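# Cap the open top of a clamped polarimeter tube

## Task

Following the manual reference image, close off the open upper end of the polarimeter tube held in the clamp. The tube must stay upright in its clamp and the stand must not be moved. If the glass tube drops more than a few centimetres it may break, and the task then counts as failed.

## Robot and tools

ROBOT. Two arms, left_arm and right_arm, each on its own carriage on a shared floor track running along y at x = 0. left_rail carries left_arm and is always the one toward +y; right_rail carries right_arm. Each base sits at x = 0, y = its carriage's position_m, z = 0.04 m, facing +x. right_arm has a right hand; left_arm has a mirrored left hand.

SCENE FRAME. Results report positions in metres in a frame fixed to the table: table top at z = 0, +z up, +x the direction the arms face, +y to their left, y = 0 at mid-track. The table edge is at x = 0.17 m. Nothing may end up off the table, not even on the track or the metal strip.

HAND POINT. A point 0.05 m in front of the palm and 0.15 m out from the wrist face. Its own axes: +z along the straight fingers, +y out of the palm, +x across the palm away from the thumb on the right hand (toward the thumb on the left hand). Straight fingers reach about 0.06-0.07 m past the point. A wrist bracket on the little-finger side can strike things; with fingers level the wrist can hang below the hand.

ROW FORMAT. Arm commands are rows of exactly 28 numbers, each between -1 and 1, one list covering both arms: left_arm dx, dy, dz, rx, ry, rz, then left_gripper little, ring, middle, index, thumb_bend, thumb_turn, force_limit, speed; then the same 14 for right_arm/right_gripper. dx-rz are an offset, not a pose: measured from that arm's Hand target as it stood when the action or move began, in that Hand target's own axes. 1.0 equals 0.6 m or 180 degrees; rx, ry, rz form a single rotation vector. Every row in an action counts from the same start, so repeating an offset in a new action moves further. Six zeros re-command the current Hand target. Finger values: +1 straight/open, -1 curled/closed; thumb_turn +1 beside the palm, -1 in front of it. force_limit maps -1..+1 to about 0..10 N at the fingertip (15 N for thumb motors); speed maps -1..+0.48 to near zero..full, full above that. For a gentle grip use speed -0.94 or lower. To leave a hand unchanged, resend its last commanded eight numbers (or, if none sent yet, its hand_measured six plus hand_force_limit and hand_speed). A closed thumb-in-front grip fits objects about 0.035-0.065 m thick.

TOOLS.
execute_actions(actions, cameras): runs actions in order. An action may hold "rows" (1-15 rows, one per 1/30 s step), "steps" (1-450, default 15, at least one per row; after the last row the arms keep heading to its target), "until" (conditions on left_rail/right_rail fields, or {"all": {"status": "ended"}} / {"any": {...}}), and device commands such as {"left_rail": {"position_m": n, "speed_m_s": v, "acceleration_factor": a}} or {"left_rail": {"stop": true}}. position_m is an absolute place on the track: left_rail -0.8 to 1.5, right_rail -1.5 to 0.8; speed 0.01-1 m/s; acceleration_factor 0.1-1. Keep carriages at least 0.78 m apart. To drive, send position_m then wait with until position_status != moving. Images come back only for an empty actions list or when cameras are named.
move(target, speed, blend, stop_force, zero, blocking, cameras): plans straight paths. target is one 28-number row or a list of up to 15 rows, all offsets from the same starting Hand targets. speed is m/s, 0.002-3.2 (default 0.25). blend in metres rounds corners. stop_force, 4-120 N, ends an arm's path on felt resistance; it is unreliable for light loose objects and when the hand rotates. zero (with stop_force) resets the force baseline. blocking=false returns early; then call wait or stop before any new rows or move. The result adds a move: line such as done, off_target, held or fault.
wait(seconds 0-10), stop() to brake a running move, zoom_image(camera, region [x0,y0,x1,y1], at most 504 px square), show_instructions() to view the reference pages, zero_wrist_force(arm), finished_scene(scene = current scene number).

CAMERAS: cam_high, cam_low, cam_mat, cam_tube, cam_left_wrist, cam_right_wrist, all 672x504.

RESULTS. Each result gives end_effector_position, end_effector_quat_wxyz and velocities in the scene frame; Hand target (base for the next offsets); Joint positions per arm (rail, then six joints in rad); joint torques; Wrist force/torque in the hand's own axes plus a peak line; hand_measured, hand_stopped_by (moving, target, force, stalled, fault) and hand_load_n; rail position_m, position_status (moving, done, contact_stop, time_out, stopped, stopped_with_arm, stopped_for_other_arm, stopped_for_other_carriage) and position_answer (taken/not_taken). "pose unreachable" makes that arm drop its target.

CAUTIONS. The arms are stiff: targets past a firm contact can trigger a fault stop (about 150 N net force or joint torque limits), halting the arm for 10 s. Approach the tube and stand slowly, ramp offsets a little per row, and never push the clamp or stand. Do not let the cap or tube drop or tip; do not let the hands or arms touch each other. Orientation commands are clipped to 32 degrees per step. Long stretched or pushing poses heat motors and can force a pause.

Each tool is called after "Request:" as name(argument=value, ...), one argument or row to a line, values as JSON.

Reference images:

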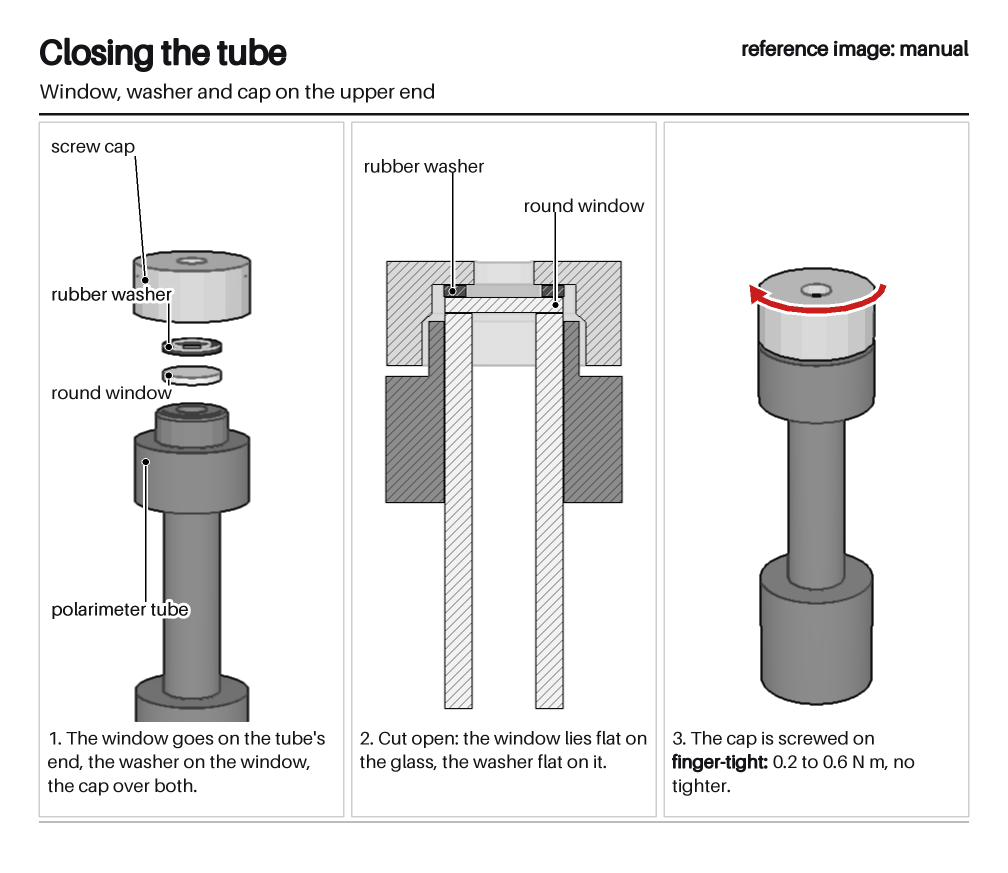

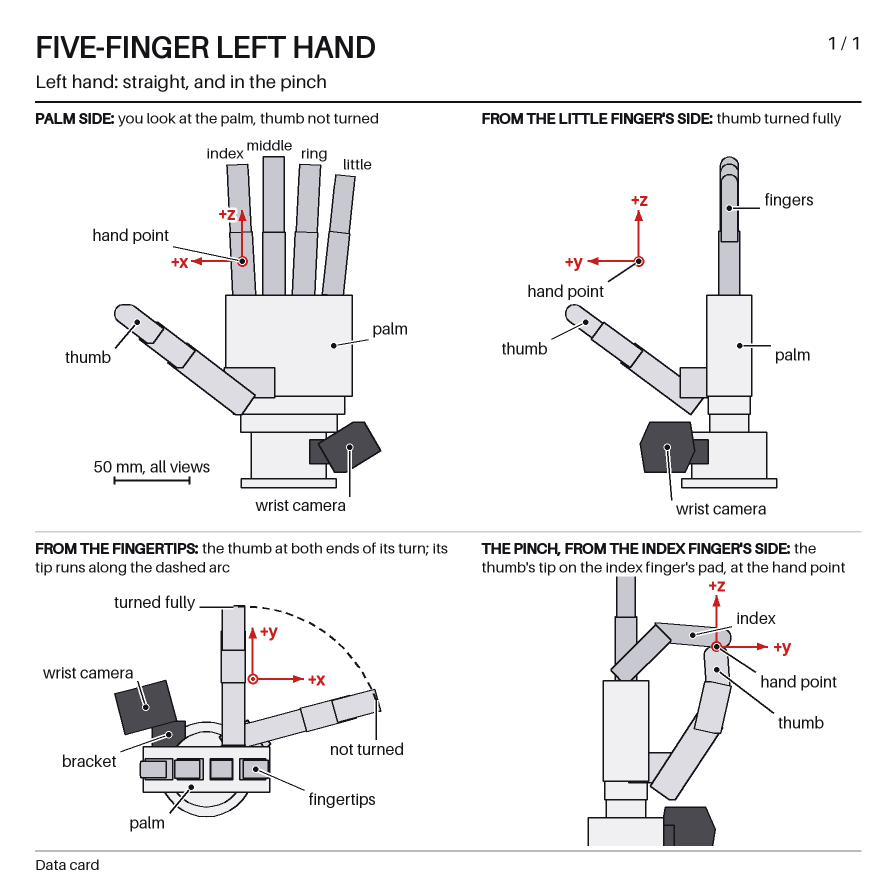

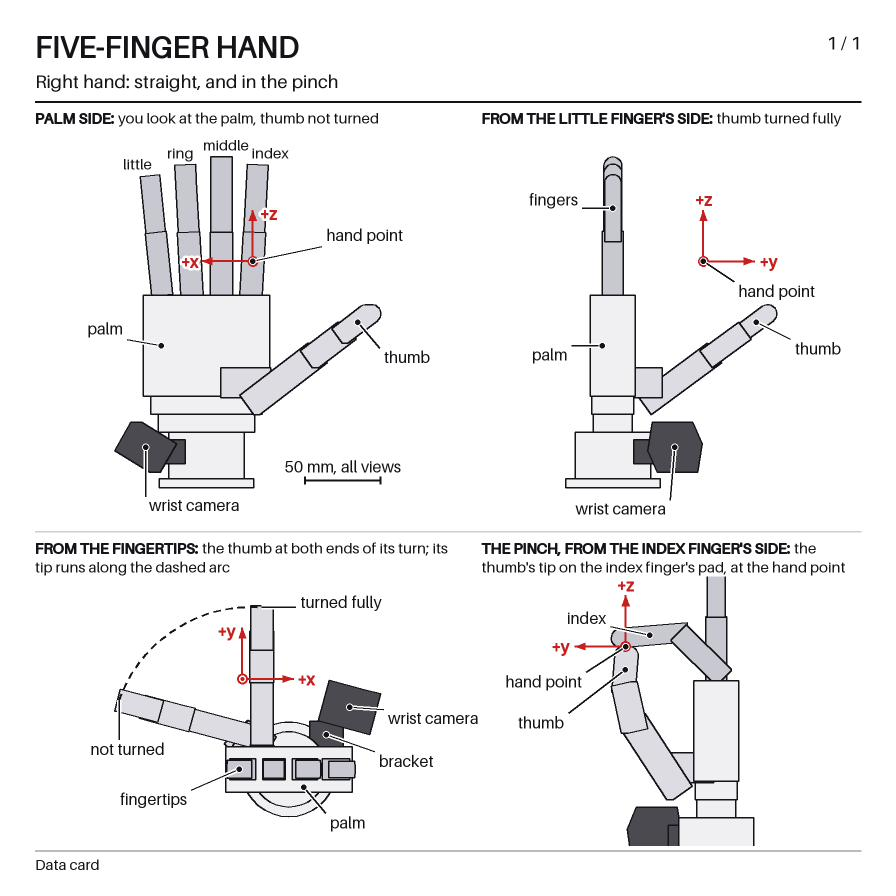

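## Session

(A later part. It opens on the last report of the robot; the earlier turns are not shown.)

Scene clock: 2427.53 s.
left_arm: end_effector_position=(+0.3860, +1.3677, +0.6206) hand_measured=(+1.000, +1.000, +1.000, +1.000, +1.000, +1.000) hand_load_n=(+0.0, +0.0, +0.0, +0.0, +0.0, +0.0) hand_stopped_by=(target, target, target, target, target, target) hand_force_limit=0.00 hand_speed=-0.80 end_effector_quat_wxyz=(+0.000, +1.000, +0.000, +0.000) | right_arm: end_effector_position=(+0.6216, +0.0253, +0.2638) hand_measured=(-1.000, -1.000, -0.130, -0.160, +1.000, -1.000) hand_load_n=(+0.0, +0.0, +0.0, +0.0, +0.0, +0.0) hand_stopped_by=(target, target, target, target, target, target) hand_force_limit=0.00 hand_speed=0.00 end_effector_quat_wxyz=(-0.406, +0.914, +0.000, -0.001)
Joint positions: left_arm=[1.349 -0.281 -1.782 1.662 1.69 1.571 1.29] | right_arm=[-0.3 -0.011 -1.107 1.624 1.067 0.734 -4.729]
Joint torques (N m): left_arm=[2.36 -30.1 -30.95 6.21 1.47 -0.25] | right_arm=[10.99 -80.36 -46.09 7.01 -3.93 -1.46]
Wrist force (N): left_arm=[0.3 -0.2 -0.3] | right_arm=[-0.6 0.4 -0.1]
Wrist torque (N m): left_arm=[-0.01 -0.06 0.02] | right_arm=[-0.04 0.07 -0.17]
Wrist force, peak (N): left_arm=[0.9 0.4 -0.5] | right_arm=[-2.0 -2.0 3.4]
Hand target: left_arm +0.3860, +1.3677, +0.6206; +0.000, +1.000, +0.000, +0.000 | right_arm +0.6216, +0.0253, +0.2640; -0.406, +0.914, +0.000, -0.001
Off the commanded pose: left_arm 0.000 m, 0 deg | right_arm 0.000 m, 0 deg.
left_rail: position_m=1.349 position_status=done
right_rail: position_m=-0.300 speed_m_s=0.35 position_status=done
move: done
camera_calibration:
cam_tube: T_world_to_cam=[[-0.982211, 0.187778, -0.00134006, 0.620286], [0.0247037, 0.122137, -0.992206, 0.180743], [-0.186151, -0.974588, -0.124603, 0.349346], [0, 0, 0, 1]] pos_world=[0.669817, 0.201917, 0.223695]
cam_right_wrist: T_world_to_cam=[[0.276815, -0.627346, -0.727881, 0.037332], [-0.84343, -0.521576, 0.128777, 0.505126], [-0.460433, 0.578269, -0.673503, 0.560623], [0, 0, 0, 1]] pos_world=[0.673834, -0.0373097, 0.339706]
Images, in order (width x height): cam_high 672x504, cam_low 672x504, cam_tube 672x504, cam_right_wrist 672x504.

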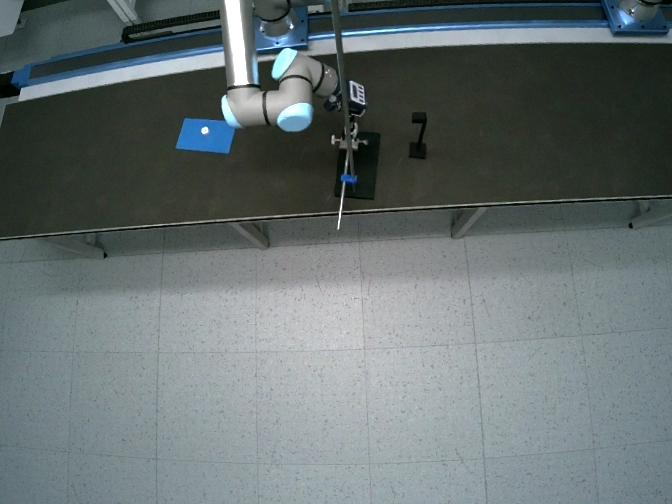

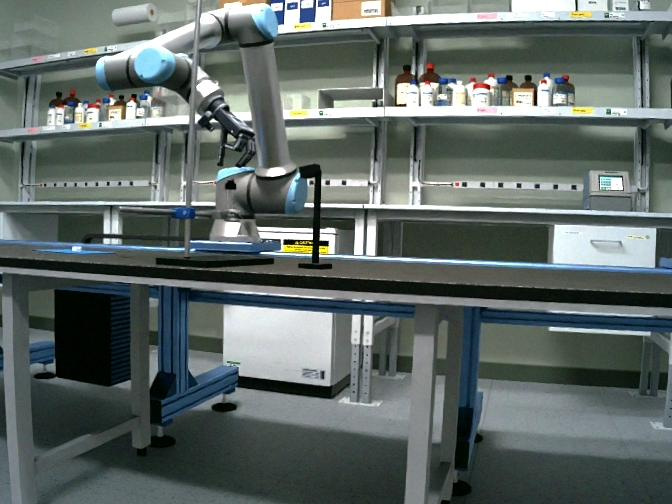

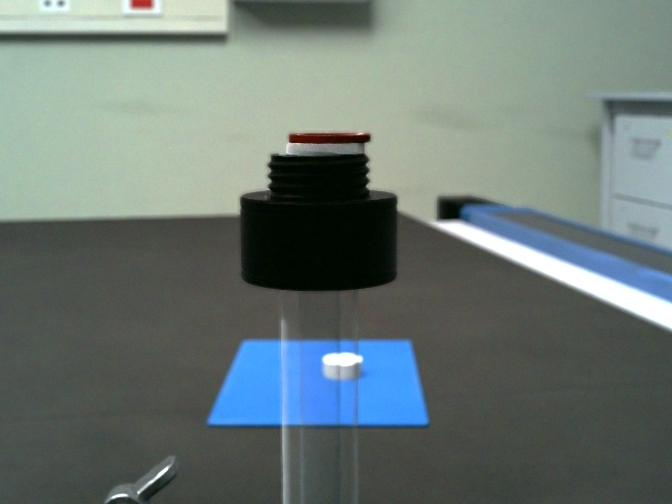

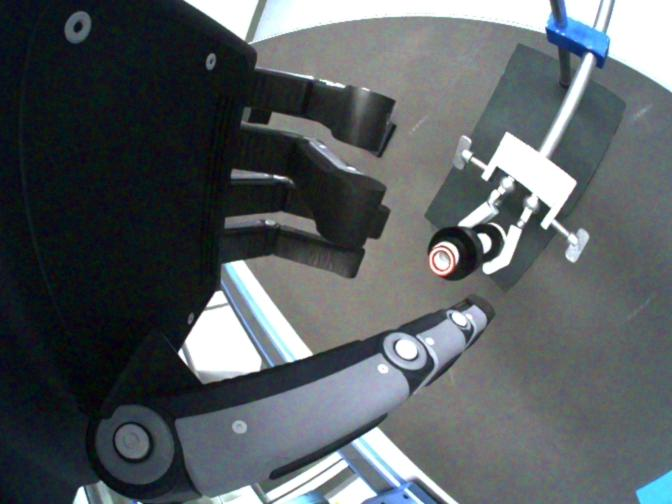

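Request:
zoom_image(
  camera="cam_low",
  region=[221, 170, 241, 190],
)

Request:
zoom_image(
  camera="cam_right_wrist",
  region=[420, 235, 470, 285],
)

Scaled by 25.200 from the camera's 672x504 image, which has a finer 960x720 frame.

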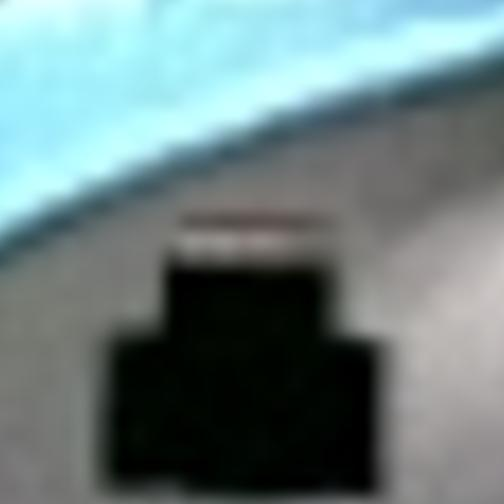

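Scaled by 10.080 from the camera's 672x504 image, which has a finer 960x720 frame.

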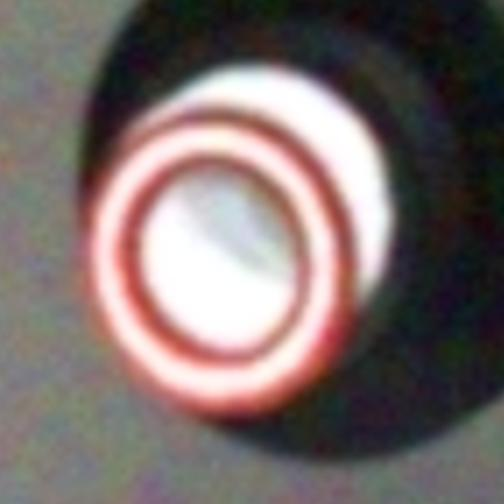

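Request:
move(
  target=[
    [0,0,0,0,0,0,1,1,1,1,1,1,0,-0.8,-0.1,-0.0941,-0.0847,0,0,0,-1,-1,-1,-0.126,0.9,1,0,0],
    [0,0,0,0,0,0,1,1,1,1,1,1,0,-0.8,-0.1,-0.0941,-0.0847,0,0.1239,0.1115,-1,-1,-1,-0.126,0.9,1,0,0],
    [0,0,0,0,0,0,1,1,1,1,1,1,0,-0.8,-0.1,-0.0941,-0.0847,0,0.2478,0.2229,-1,-1,-1,-0.126,0.9,1,0,0],
    [0,0,0,0,0,0,1,1,1,1,1,1,0,-0.8,-0.1,-0.0941,-0.0847,0,0.3717,0.3344,-1,-1,-1,-0.126,0.9,1,0,0],
    [0,0,0,0,0,0,1,1,1,1,1,1,0,-0.8,-0.1,-0.0941,-0.0847,0,0.4956,0.4458,-1,-1,-1,-0.126,0.9,1,0,0],
    [0,0,0,0,0,0,1,1,1,1,1,1,0,-0.8,-0.1,-0.0941,-0.0847,0,0.6112,0.5498,-1,-1,-1,-0.126,0.9,1,0,0],
  ],
  speed=[0.12,0.25,0.25,0.25,0.25,0.25],
  blend=[0.01,0.01,0.01,0.01,0.01,0],
)

Request:
execute_actions(
  actions=[
    {"right_rail":{"position_m":-0.2145},"steps":150,"until":{"right_rail":{"position_status":["!=","moving"]}}},
  ],
  cameras=["cam_high","cam_tube"],
)

Scene clock: 2518.73 s.
left_arm: end_effector_position=(+0.3860, +1.3677, +0.6206) hand_measured=(+1.000, +1.000, +1.000, +1.000, +1.000, +1.000) hand_load_n=(+0.0, +0.0, +0.0, +0.0, +0.0, +0.0) hand_stopped_by=(target, target, target, target, target, target) hand_force_limit=0.00 hand_speed=-0.80 end_effector_quat_wxyz=(+0.000, +1.000, +0.000, +0.000) | right_arm: end_effector_position=(+0.5617, +0.0253, +0.3400) hand_measured=(-1.000, -1.000, -1.000, -0.126, +0.900, +1.000) hand_load_n=(+0.5, +0.0, +0.0, +0.0, +0.0, +0.0) hand_stopped_by=(target, target, target, target, target, target) hand_force_limit=0.00 hand_speed=0.00 end_effector_quat_wxyz=(+0.112, -0.253, +0.878, -0.392)
Joint positions: left_arm=[1.349 -0.281 -1.782 1.662 1.69 1.571 1.29] | right_arm=[-0.3 0.497 -1.232 1.64 1.095 2.408 -1.664]
Joint torques (N m): left_arm=[3.36 -31.29 -30.17 5.3 1.22 -0.18] | right_arm=[16.86 -41.94 -47.42 7.06 5.47 2.33]
Wrist force (N): left_arm=[0.6 -0.1 -0.1] | right_arm=[-0.7 0.6 -0.4]
Wrist torque (N m): left_arm=[0.01 -0.09 0.03] | right_arm=[-0.01 0.12 -0.17]
Wrist force, peak (N): left_arm=[0.7 -0.4 -0.5] | right_arm=[-1.6 0.7 -0.3]
Hand target: left_arm +0.3860, +1.3677, +0.6206; +0.000, +1.000, +0.000, +0.000 | right_arm +0.5617, +0.0253, +0.3400; +0.112, -0.253, +0.878, -0.392
Off the commanded pose: left_arm 0.000 m, 0 deg | right_arm 0.000 m, 0 deg.
left_rail: position_m=1.349 position_status=done
right_rail: position_m=-0.300 speed_m_s=0.35 position_status=done
move: done

Scene clock: 2519.93 s.
left_arm: end_effector_position=(+0.3860, +1.3677, +0.6206) hand_measured=(+1.000, +1.000, +1.000, +1.000, +1.000, +1.000) hand_load_n=(+0.0, +0.0, +0.0, +0.0, +0.0, +0.0) hand_stopped_by=(target, target, target, target, target, target) hand_force_limit=0.00 hand_speed=-0.80 end_effector_quat_wxyz=(+0.000, +1.000, +0.000, +0.000) | right_arm: end_effector_position=(+0.5617, +0.1108, +0.3400) hand_measured=(-1.000, -1.000, -1.000, -0.126, +0.900, +1.000) hand_load_n=(+0.0, +0.0, +0.0, +0.0, +0.0, +0.0) hand_stopped_by=(target, target, target, target, target, target) hand_force_limit=0.00 hand_speed=0.00 end_effector_quat_wxyz=(+0.112, -0.253, +0.878, -0.392)
Joint positions: left_arm=[1.349 -0.281 -1.782 1.662 1.69 1.571 1.29] | right_arm=[-0.215 0.498 -1.232 1.64 1.095 2.408 -1.664]
Joint torques (N m): left_arm=[0.58 -29.87 -30.81 6.19 1.39 0.02] | right_arm=[10.5 -45.48 -43.77 7.14 4.87 2.68]
Wrist force (N): left_arm=[0.4 -0.1 -0.3] | right_arm=[-0.8 0.0 -0.5]
Wrist torque (N m): left_arm=[0.01 -0.08 0.02] | right_arm=[-0.09 0.14 -0.19]
Wrist force, peak (N): left_arm=[0.5 -0.4 -0.6] | right_arm=[-1.4 1.1 -0.6]
Hand target: left_arm +0.3860, +1.3677, +0.6206; +0.000, +1.000, +0.000, +0.000 | right_arm +0.5617, +0.1108, +0.3400; +0.112, -0.253, +0.878, -0.392
Off the commanded pose: left_arm 0.000 m, 0 deg | right_arm 0.000 m, 0 deg.
left_rail: position_m=1.349 position_status=done
right_rail: position_m=-0.215 position_m_goal=-0.214 speed_m_s=0.35 position_status=done
camera_calibration:
cam_tube: T_world_to_cam=[[-0.982211, 0.187778, -0.00134006, 0.620286], [0.0247037, 0.122137, -0.992206, 0.180743], [-0.186151, -0.974588, -0.124603, 0.349346], [0, 0, 0, 1]] pos_world=[0.669817, 0.201917, 0.223695]
Images, in order (width x height): cam_high 672x504, cam_tube 672x504.

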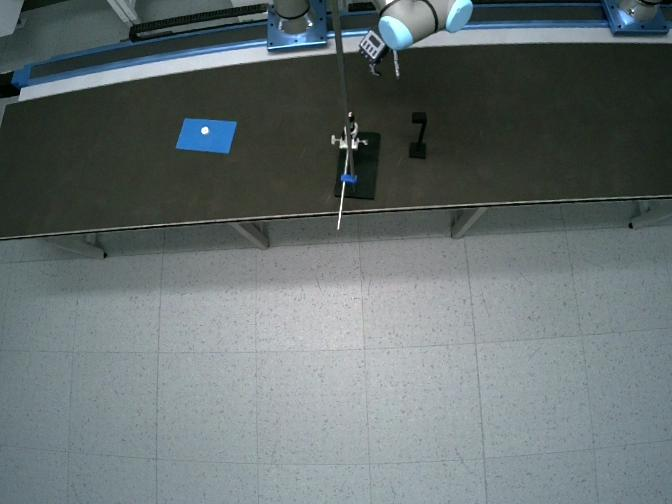

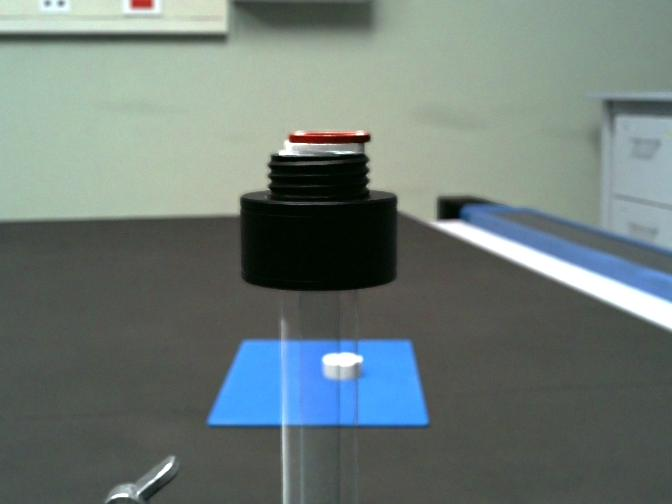

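Request:
move(
  target=[0,0,0,0,0,0,1,1,1,1,1,1,0,-0.8,0.0249,-0.0559,0.2115,0.15,0,0,-1,-1,-1,-0.126,0.9,1,0,0],
  speed=0.15,
  cameras=["cam_right_wrist","cam_tube","cam_high"],
)

Request:
zoom_image(
  camera="cam_right_wrist",
  region=[330, 200, 430, 300],
)

Scene clock: 2530.20 s.
left_arm: end_effector_position=(+0.3860, +1.3677, +0.6206) hand_measured=(+1.000, +1.000, +1.000, +1.000, +1.000, +1.000) hand_load_n=(+0.0, +0.0, +0.0, +0.0, +0.0, +0.0) hand_stopped_by=(target, target, target, target, target, target) hand_force_limit=0.00 hand_speed=-0.80 end_effector_quat_wxyz=(+0.000, +1.000, +0.000, +0.000) | right_arm: end_effector_position=(+0.6110, +0.0039, +0.2802) hand_measured=(-1.000, -1.000, -1.000, -0.126, +0.900, +1.000) hand_load_n=(+0.0, +0.0, +0.0, +0.0, +0.0, +0.0) hand_stopped_by=(target, target, target, target, target, target) hand_force_limit=0.00 hand_speed=0.00 end_effector_quat_wxyz=(+0.167, -0.219, +0.762, -0.586)
Joint positions: left_arm=[1.349 -0.281 -1.782 1.662 1.69 1.571 1.29] | right_arm=[-0.214 0.441 -1.183 1.804 0.535 2.856 -2.003]
Joint torques (N m): left_arm=[-1.08 -31.8 -31.52 5.78 1.46 0.38] | right_arm=[-14.22 -73.74 -24.04 1.1 5.71 -2.83]
Wrist force (N): left_arm=[0.6 0.0 -0.8] | right_arm=[-1.0 0.3 -0.8]
Wrist torque (N m): left_arm=[0.05 -0.11 0.02] | right_arm=[-0.06 0.17 0.05]
Wrist force, peak (N): left_arm=[1.0 0.1 -0.4] | right_arm=[-1.0 0.8 -1.1]
Hand target: left_arm +0.3860, +1.3677, +0.6206; +0.000, +1.000, +0.000, +0.000 | right_arm +0.6110, +0.0039, +0.2802; +0.168, -0.220, +0.762, -0.586
Off the commanded pose: left_arm 0.000 m, 0 deg | right_arm 0.000 m, 0 deg.
left_rail: position_m=1.349 position_status=done
right_rail: position_m=-0.214 speed_m_s=0.35 position_status=done
move: done
camera_calibration:
cam_tube: T_world_to_cam=[[-0.982211, 0.187778, -0.00134006, 0.620286], [0.0247037, 0.122137, -0.992206, 0.180743], [-0.186151, -0.974588, -0.124603, 0.349346], [0, 0, 0, 1]] pos_world=[0.669817, 0.201917, 0.223695]
cam_right_wrist: T_world_to_cam=[[-0.357069, 0.0442402, -0.93303, 0.480975], [0.438326, 0.890005, -0.125547, -0.234396], [0.824846, -0.4538, -0.337185, -0.29632], [0, 0, 0, 1]] pos_world=[0.518902, 0.0528647, 0.319422]
Images, in order (width x height): cam_high 672x504, cam_tube 672x504, cam_right_wrist 672x504.

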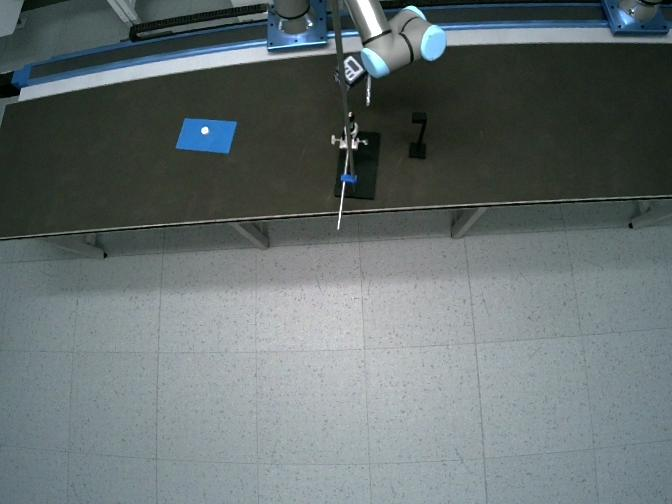

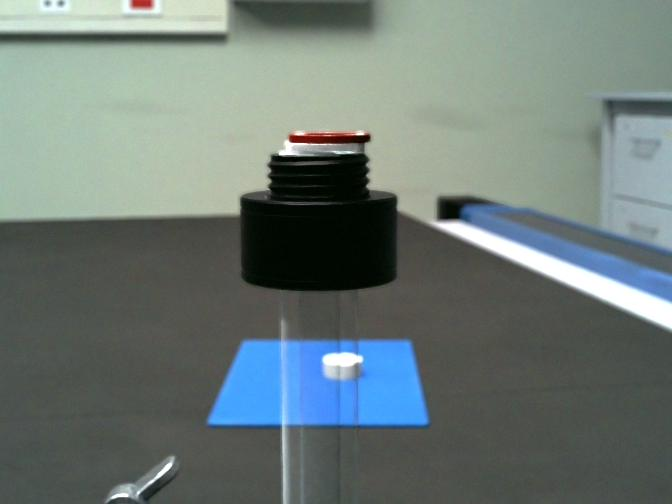

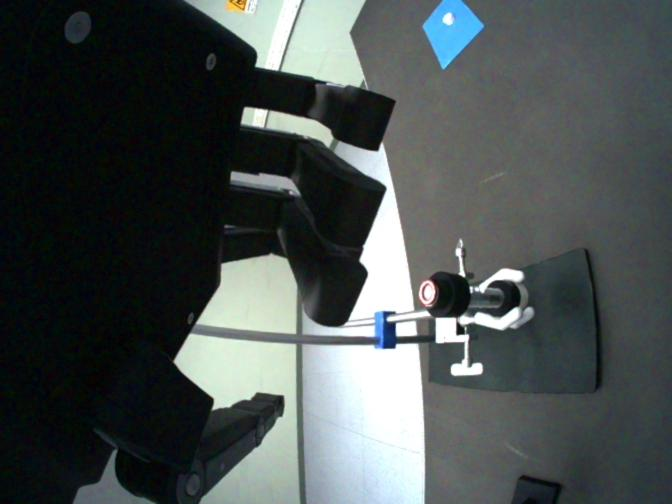

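Scaled by 5.040 from the camera's 672x504 image, which has a finer 960x720 frame.

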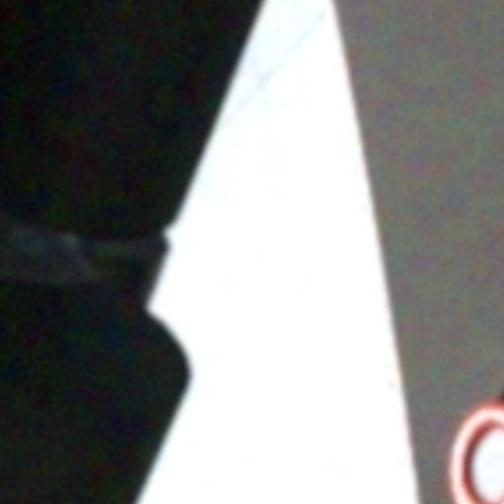

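Request:
move(
  target=[0,0,0,0,0,0,1,1,1,1,1,1,0,-0.8,0.0003,0.0828,0.0240,0,0,0,-1,-1,-1,-0.126,0.9,1,0,0],
  speed=0.05,
  stop_force=4,
  cameras=["cam_right_wrist","cam_tube","cam_low"],
)

Request:
zoom_image(
  camera="cam_tube",
  region=[210, 80, 410, 230],
)

Request:
zoom_image(
  camera="cam_low",
  region=[221, 165, 245, 189],
)

Request:
zoom_image(
  camera="cam_right_wrist",
  region=[310, 240, 410, 340],
)

Scene clock: 2554.93 s.
left_arm: end_effector_position=(+0.3860, +1.3677, +0.6206) hand_measured=(+1.000, +1.000, +1.000, +1.000, +1.000, +1.000) hand_load_n=(+0.0, +0.0, +0.0, +0.0, +0.0, +0.0) hand_stopped_by=(target, target, target, target, target, target) hand_force_limit=0.00 hand_speed=-0.80 end_effector_quat_wxyz=(+0.000, +1.000, +0.000, +0.000) | right_arm: end_effector_position=(+0.6113, +0.0028, +0.2285) hand_measured=(-1.000, -1.000, -1.000, -0.126, +0.900, +1.000) hand_load_n=(+0.0, +0.0, +0.0, +0.0, -0.5, +0.0) hand_stopped_by=(target, target, target, target, target, target) hand_force_limit=0.00 hand_speed=0.00 end_effector_quat_wxyz=(+0.168, -0.220, +0.762, -0.586)
Joint positions: left_arm=[1.349 -0.281 -1.782 1.662 1.69 1.571 1.29] | right_arm=[-0.214 0.439 -1.132 1.838 0.442 2.855 -2.011]
Joint torques (N m): left_arm=[2.09 -32.31 -30.62 5.64 1.11 0.27] | right_arm=[-14.53 -41.61 -22.31 1.03 -1.2 -2.83]
Wrist force (N): left_arm=[0.4 -0.2 -0.4] | right_arm=[-0.9 0.5 -1.1]
Wrist torque (N m): left_arm=[0.01 -0.07 0.02] | right_arm=[-0.05 0.16 0.04]
Wrist force, peak (N): left_arm=[0.4 -0.2 -0.8] | right_arm=[-1.3 0.5 -1.4]
Hand target: left_arm +0.3860, +1.3677, +0.6206; +0.000, +1.000, +0.000, +0.000 | right_arm +0.6113, +0.0028, +0.2285; +0.168, -0.220, +0.762, -0.586
Off the commanded pose: left_arm 0.000 m, 0 deg | right_arm 0.000 m, 0 deg.
left_rail: position_m=1.349 position_status=done
right_rail: position_m=-0.214 speed_m_s=0.35 position_status=done
move: done
camera_calibration:
cam_tube: T_world_to_cam=[[-0.982211, 0.187778, -0.00134006, 0.620286], [0.0247037, 0.122137, -0.992206, 0.180743], [-0.186151, -0.974588, -0.124603, 0.349346], [0, 0, 0, 1]] pos_world=[0.669817, 0.201917, 0.223695]
cam_right_wrist: T_world_to_cam=[[-0.357014, 0.044038, -0.93306, 0.432825], [0.437918, 0.890206, -0.125544, -0.239895], [0.825087, -0.453425, -0.337101, -0.314781], [0, 0, 0, 1]] pos_world=[0.5193, 0.0517655, 0.267622]
Images, in order (width x height): cam_low 672x504, cam_tube 672x504, cam_right_wrist 672x504.

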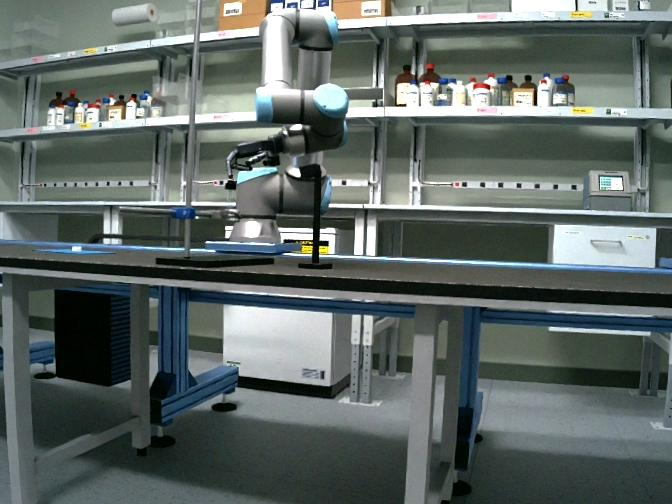

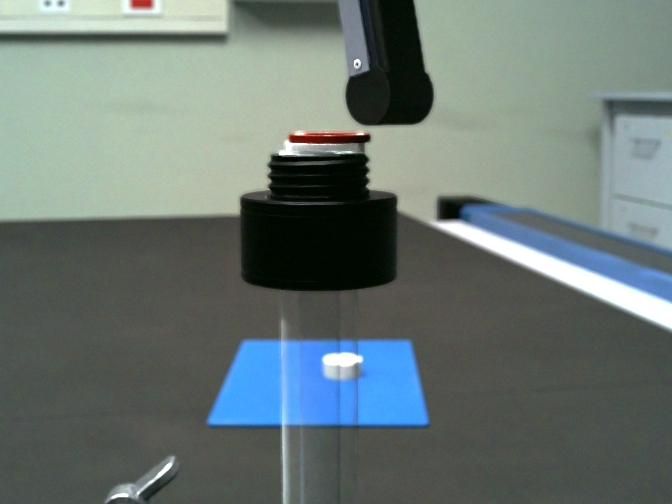

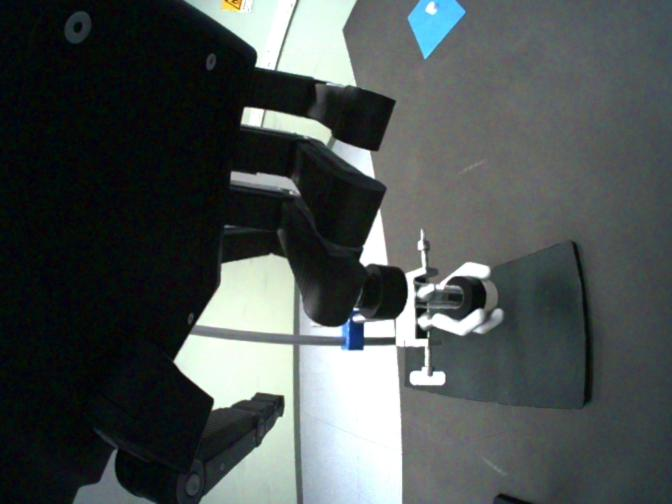

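Scaled by 2.520 from the camera's 672x504 image, which has a finer 960x720 frame.

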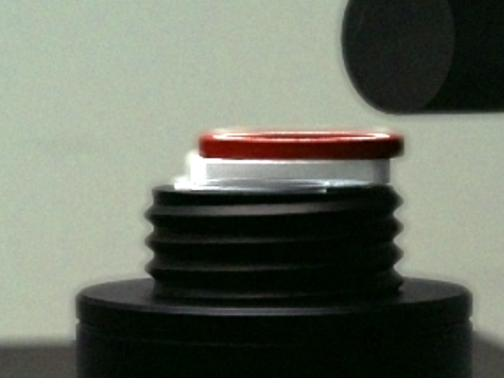

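Scaled by 21.000 from the camera's 672x504 image, which has a finer 960x720 frame.

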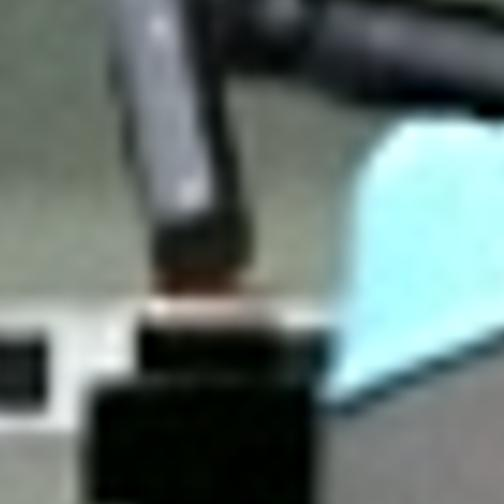

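Scaled by 5.040 from the camera's 672x504 image, which has a finer 960x720 frame.

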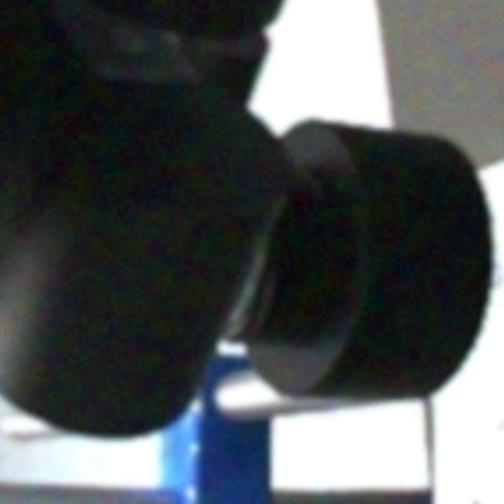

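Request:
move(
  target=[
    [0,0,0,0,0,0,1,1,1,1,1,1,0,-0.8,0.0033,-0.0010,0.0039,0,0,0,-1,-1,-1,-0.126,0.9,1,0,0],
    [0,0,0,0,0,0,1,1,1,1,1,1,0,-0.8,0.0033,0.0062,0.0058,0,0,0,-1,-1,-1,-0.126,0.9,1,0,0],
  ],
  speed=0.015,
  stop_force=4,
  cameras=["cam_right_wrist","cam_tube","cam_low"],
)

Request:
zoom_image(
  camera="cam_tube",
  region=[210, 80, 410, 230],
)

Request:
zoom_image(
  camera="cam_low",
  region=[221, 165, 245, 189],
)

Scene clock: 2594.70 s.
left_arm: end_effector_position=(+0.3860, +1.3677, +0.6206) hand_measured=(+1.000, +1.000, +1.000, +1.000, +1.000, +1.000) hand_load_n=(+0.0, +0.0, +0.0, +0.0, +0.0, +0.0) hand_stopped_by=(target, target, target, target, target, target) hand_force_limit=0.00 hand_speed=-0.80 end_effector_quat_wxyz=(+0.000, +1.000, +0.000, +0.000) | right_arm: end_effector_position=(+0.6109, -0.0003, +0.2240) hand_measured=(-1.000, -1.000, -1.000, -0.126, +0.900, +1.000) hand_load_n=(+0.0, -0.5, +0.0, +0.0, +0.0, +0.0) hand_stopped_by=(target, target, target, target, target, target) hand_force_limit=0.00 hand_speed=0.00 end_effector_quat_wxyz=(+0.168, -0.220, +0.762, -0.586)
Joint positions: left_arm=[1.349 -0.281 -1.782 1.662 1.69 1.571 1.29] | right_arm=[-0.215 0.434 -1.133 1.846 0.421 2.853 -2.026]
Joint torques (N m): left_arm=[0.46 -30.35 -29.86 5.67 1.62 -0.05] | right_arm=[-13.6 -42.15 -21.54 0.81 -1.24 -2.96]
Wrist force (N): left_arm=[0.4 0.2 -0.4] | right_arm=[-0.8 0.4 -1.4]
Wrist torque (N m): left_arm=[0.07 -0.08 0.01] | right_arm=[-0.04 0.16 0.04]
Wrist force, peak (N): left_arm=[0.8 0.2 -0.5] | right_arm=[-1.0 0.5 -1.6]
Hand target: left_arm +0.3860, +1.3677, +0.6206; +0.000, +1.000, +0.000, +0.000 | right_arm +0.6109, -0.0003, +0.2240; +0.168, -0.220, +0.762, -0.586
Off the commanded pose: left_arm 0.000 m, 0 deg | right_arm 0.000 m, 0 deg.
left_rail: position_m=1.349 position_status=done
right_rail: position_m=-0.215 position_m_goal=-0.214 speed_m_s=0.35 position_status=done
move: done
camera_calibration:
cam_tube: T_world_to_cam=[[-0.982211, 0.187778, -0.00134006, 0.620286], [0.0247037, 0.122137, -0.992206, 0.180743], [-0.186151, -0.974588, -0.124603, 0.349346], [0, 0, 0, 1]] pos_world=[0.669817, 0.201917, 0.223695]
cam_right_wrist: T_world_to_cam=[[-0.357014, 0.044038, -0.93306, 0.42862], [0.437918, 0.890206, -0.125544, -0.237525], [0.825087, -0.453425, -0.337101, -0.317373], [0, 0, 0, 1]] pos_world=[0.5189, 0.0486655, 0.263122]
Images, in order (width x height): cam_low 672x504, cam_tube 672x504, cam_right_wrist 672x504.

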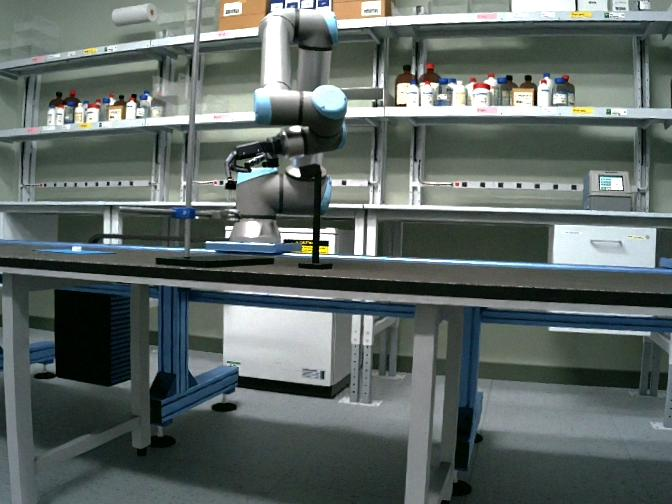

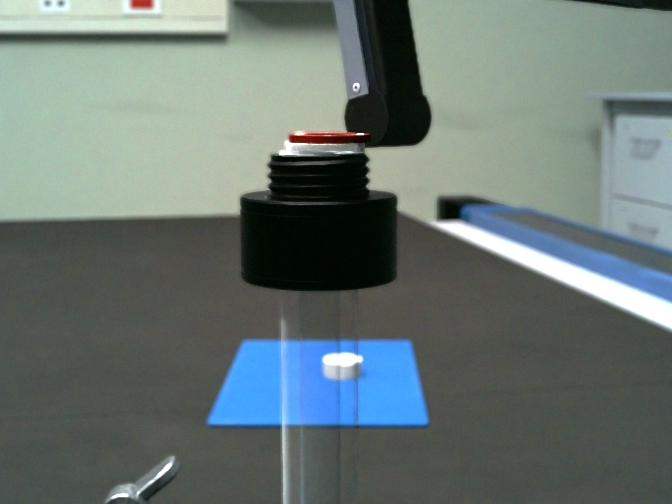

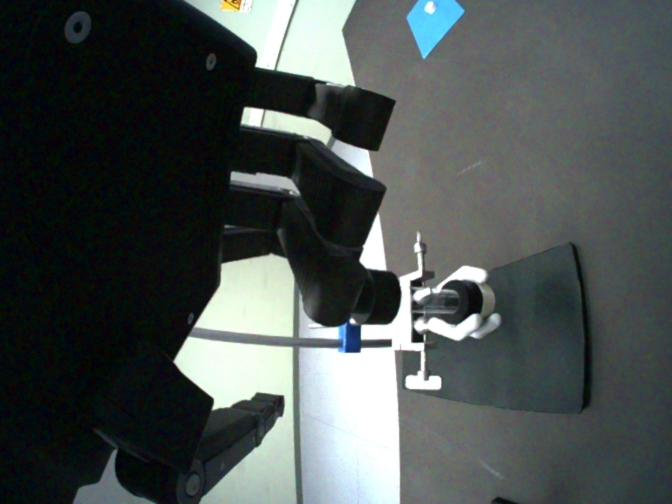

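Scaled by 2.520 from the camera's 672x504 image, which has a finer 960x720 frame.

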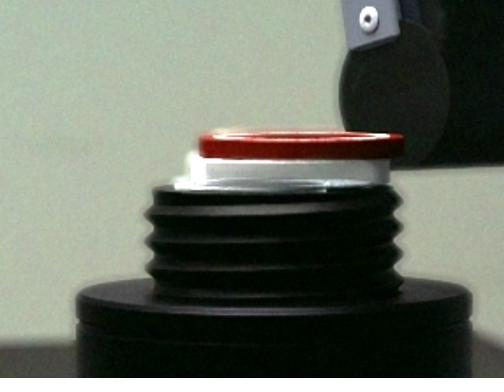

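Scaled by 21.000 from the camera's 672x504 image, which has a finer 960x720 frame.

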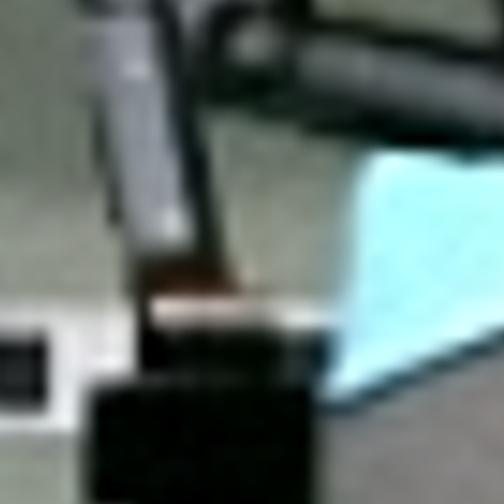

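Request:
move(
  target=[0,0,0,0,0,0,1,1,1,1,1,1,0,-0.8,-0.0083,0,0,0,0,0,-1,-1,-1,-0.126,0.9,1,0,0],
  speed=0.006,
  stop_force=4,
  cameras=["cam_tube","cam_low"],
)

Request:
zoom_image(
  camera="cam_tube",
  region=[210, 80, 410, 230],
)

Request:
zoom_image(
  camera="cam_low",
  region=[221, 165, 245, 189],
)

Scene clock: 2608.77 s.
left_arm: end_effector_position=(+0.3860, +1.3677, +0.6206) hand_measured=(+1.000, +1.000, +1.000, +1.000, +1.000, +1.000) hand_load_n=(+0.0, +0.0, +0.0, +0.0, +0.0, +0.0) hand_stopped_by=(target, target, target, target, target, target) hand_force_limit=0.00 hand_speed=-0.80 end_effector_quat_wxyz=(+0.000, +1.000, +0.000, +0.000) | right_arm: end_effector_position=(+0.6151, +0.0023, +0.2240) hand_measured=(-1.000, -1.000, -1.000, -0.126, +0.900, +1.000) hand_load_n=(+0.0, +0.0, +0.0, +0.5, +0.0, -0.5) hand_stopped_by=(target, target, target, target, target, target) hand_force_limit=0.00 hand_speed=0.00 end_effector_quat_wxyz=(+0.168, -0.220, +0.762, -0.586)
Joint positions: left_arm=[1.349 -0.281 -1.782 1.662 1.69 1.571 1.29] | right_arm=[-0.215 0.435 -1.126 1.835 0.428 2.854 -2.022]
Joint torques (N m): left_arm=[0.65 -31.33 -31.06 5.48 1.24 0.07] | right_arm=[14.41 -44.63 -41.05 6.67 5.8 2.47]
Wrist force (N): left_arm=[0.1 -0.1 -0.5] | right_arm=[-1.2 0.7 -0.8]
Wrist torque (N m): left_arm=[0.02 -0.04 0.00] | right_arm=[-0.02 0.18 -0.20]
Wrist force, peak (N): left_arm=[0.6 -0.3 -0.6] | right_arm=[-1.7 0.6 -1.3]
Hand target: left_arm +0.3860, +1.3677, +0.6206; +0.000, +1.000, +0.000, +0.000 | right_arm +0.6151, +0.0023, +0.2240; +0.168, -0.220, +0.762, -0.586
Off the commanded pose: left_arm 0.000 m, 0 deg | right_arm 0.000 m, 0 deg.
left_rail: position_m=1.349 position_status=done
right_rail: position_m=-0.215 position_m_goal=-0.214 speed_m_s=0.35 position_status=done
move: done
camera_calibration:
cam_tube: T_world_to_cam=[[-0.982211, 0.187778, -0.00134006, 0.620286], [0.0247037, 0.122137, -0.992206, 0.180743], [-0.186151, -0.974588, -0.124603, 0.349346], [0, 0, 0, 1]] pos_world=[0.669817, 0.201917, 0.223695]
Images, in order (width x height): cam_low 672x504, cam_tube 672x504.

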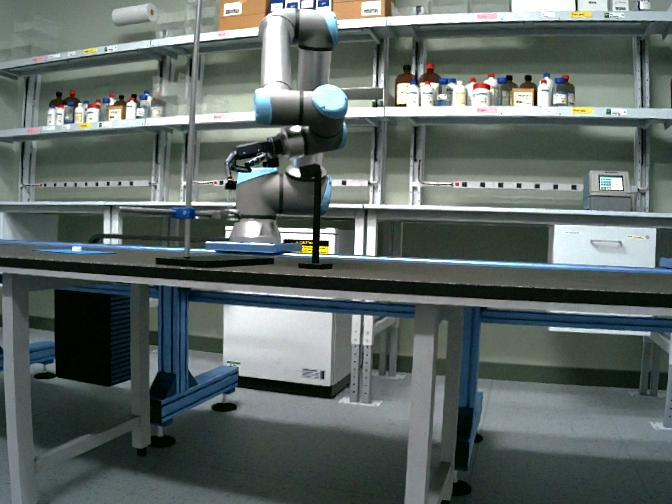

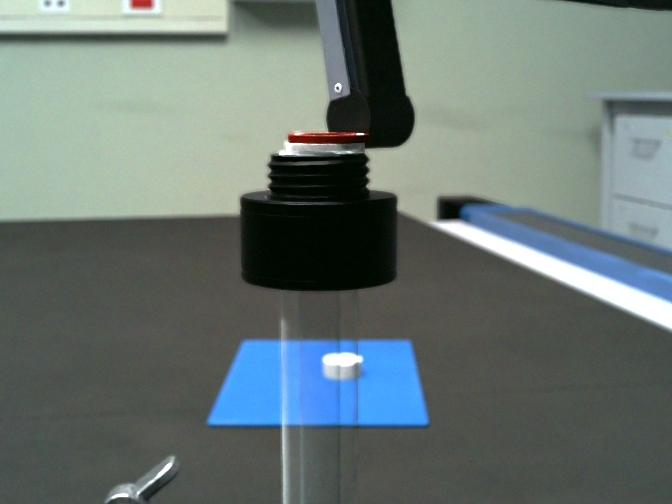

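Scaled by 2.520 from the camera's 672x504 image, which has a finer 960x720 frame.

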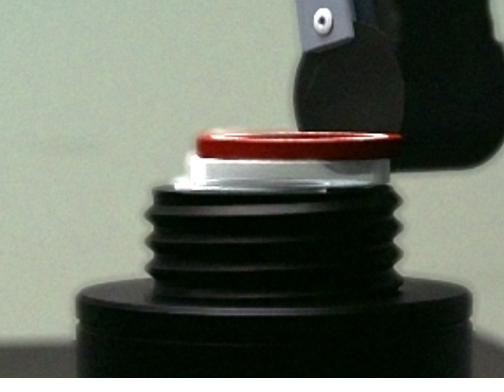

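Scaled by 21.000 from the camera's 672x504 image, which has a finer 960x720 frame.

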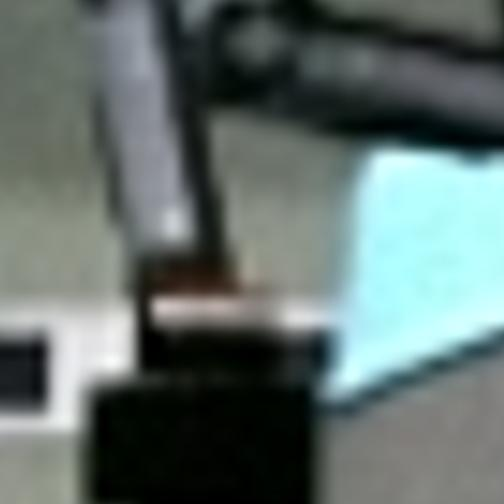

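Request:
move(
  target=[0,0,0,0,0,0,1,1,1,1,1,1,0,-0.8,-0.0022,0,0,0,0,0,-1,-1,-1,-0.126,0.9,1,0,0],
  speed=0.004,
  stop_force=4,
  cameras=["cam_tube","cam_low"],
)

Request:
zoom_image(
  camera="cam_tube",
  region=[250, 80, 370, 200],
)

Request:
zoom_image(
  camera="cam_low",
  region=[221, 170, 241, 190],
)

Scene clock: 2616.20 s.
left_arm: end_effector_position=(+0.3860, +1.3677, +0.6206) hand_measured=(+1.000, +1.000, +1.000, +1.000, +1.000, +1.000) hand_load_n=(+0.0, +0.0, +0.0, +0.0, +0.0, +0.0) hand_stopped_by=(target, target, target, target, target, target) hand_force_limit=0.00 hand_speed=-0.80 end_effector_quat_wxyz=(+0.000, +1.000, +0.000, +0.000) | right_arm: end_effector_position=(+0.6163, +0.0030, +0.2240) hand_measured=(-1.000, -1.000, -1.000, -0.126, +0.900, +1.000) hand_load_n=(+0.0, +0.0, +0.0, +0.0, +0.0, +0.0) hand_stopped_by=(target, target, target, target, target, target) hand_force_limit=0.00 hand_speed=0.00 end_effector_quat_wxyz=(+0.168, -0.220, +0.762, -0.586)
Joint positions: left_arm=[1.349 -0.281 -1.782 1.662 1.69 1.571 1.29] | right_arm=[-0.215 0.436 -1.124 1.832 0.43 2.854 -2.022]
Joint torques (N m): left_arm=[1.69 -30.8 -31.04 5.94 1.55 0.16] | right_arm=[12.14 -44.89 -41.81 6.89 5.47 2.59]
Wrist force (N): left_arm=[0.5 -0.1 -0.5] | right_arm=[-1.0 0.1 -0.5]
Wrist torque (N m): left_arm=[0.01 -0.09 0.03] | right_arm=[-0.12 0.16 -0.20]
Wrist force, peak (N): left_arm=[0.9 0.1 -0.6] | right_arm=[-1.2 0.8 -1.3]
Hand target: left_arm +0.3860, +1.3677, +0.6206; +0.000, +1.000, +0.000, +0.000 | right_arm +0.6163, +0.0030, +0.2240; +0.168, -0.220, +0.762, -0.586
Off the commanded pose: left_arm 0.000 m, 0 deg | right_arm 0.000 m, 0 deg.
left_rail: position_m=1.349 position_status=done
right_rail: position_m=-0.215 position_m_goal=-0.214 speed_m_s=0.35 position_status=done
move: done
camera_calibration:
cam_tube: T_world_to_cam=[[-0.982211, 0.187778, -0.00134006, 0.620286], [0.0247037, 0.122137, -0.992206, 0.180743], [-0.186151, -0.974588, -0.124603, 0.349346], [0, 0, 0, 1]] pos_world=[0.669817, 0.201917, 0.223695]
Images, in order (width x height): cam_low 672x504, cam_tube 672x504.

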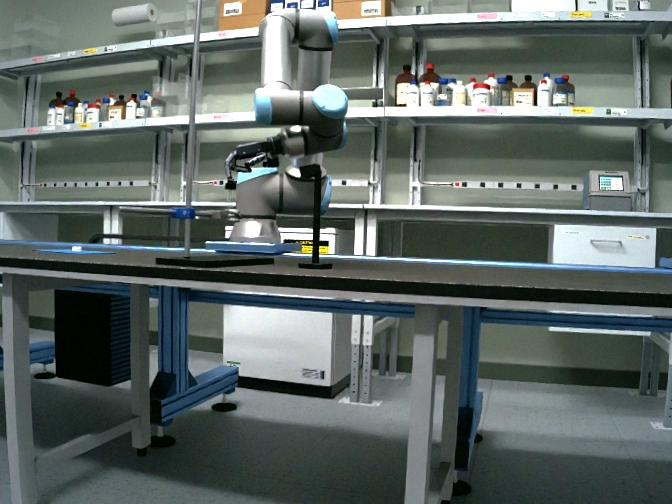

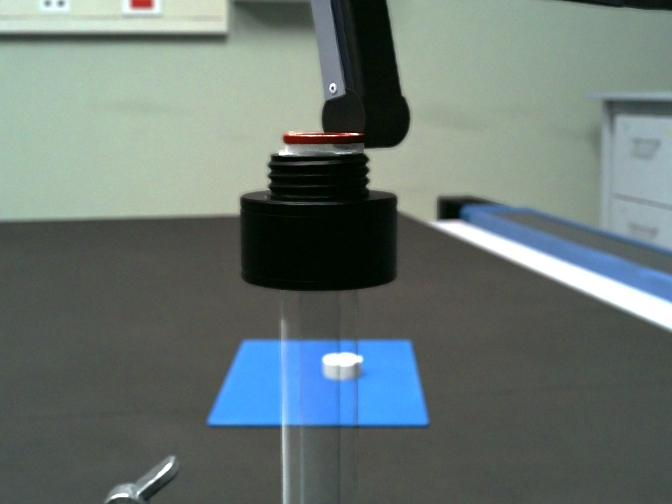

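Scaled by 4.200 from the camera's 672x504 image, which has a finer 960x720 frame.

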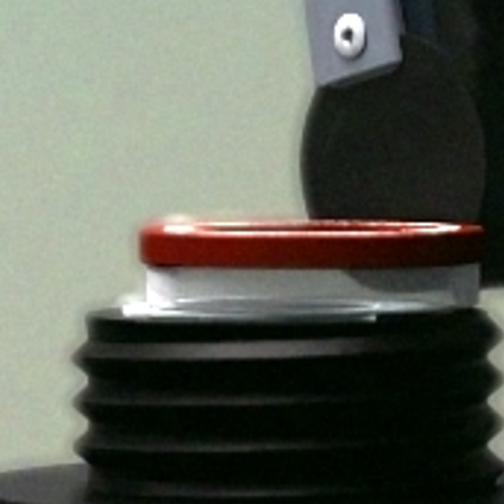

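Scaled by 25.200 from the camera's 672x504 image, which has a finer 960x720 frame.

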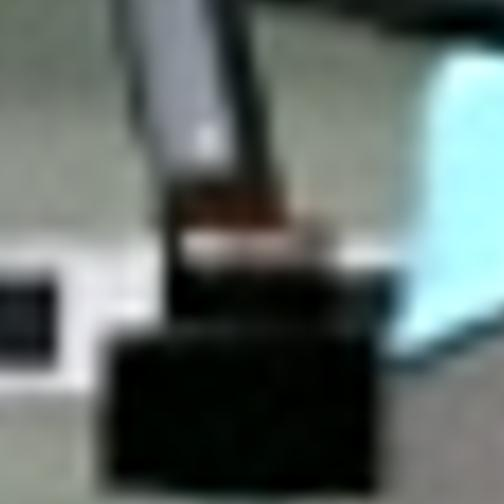

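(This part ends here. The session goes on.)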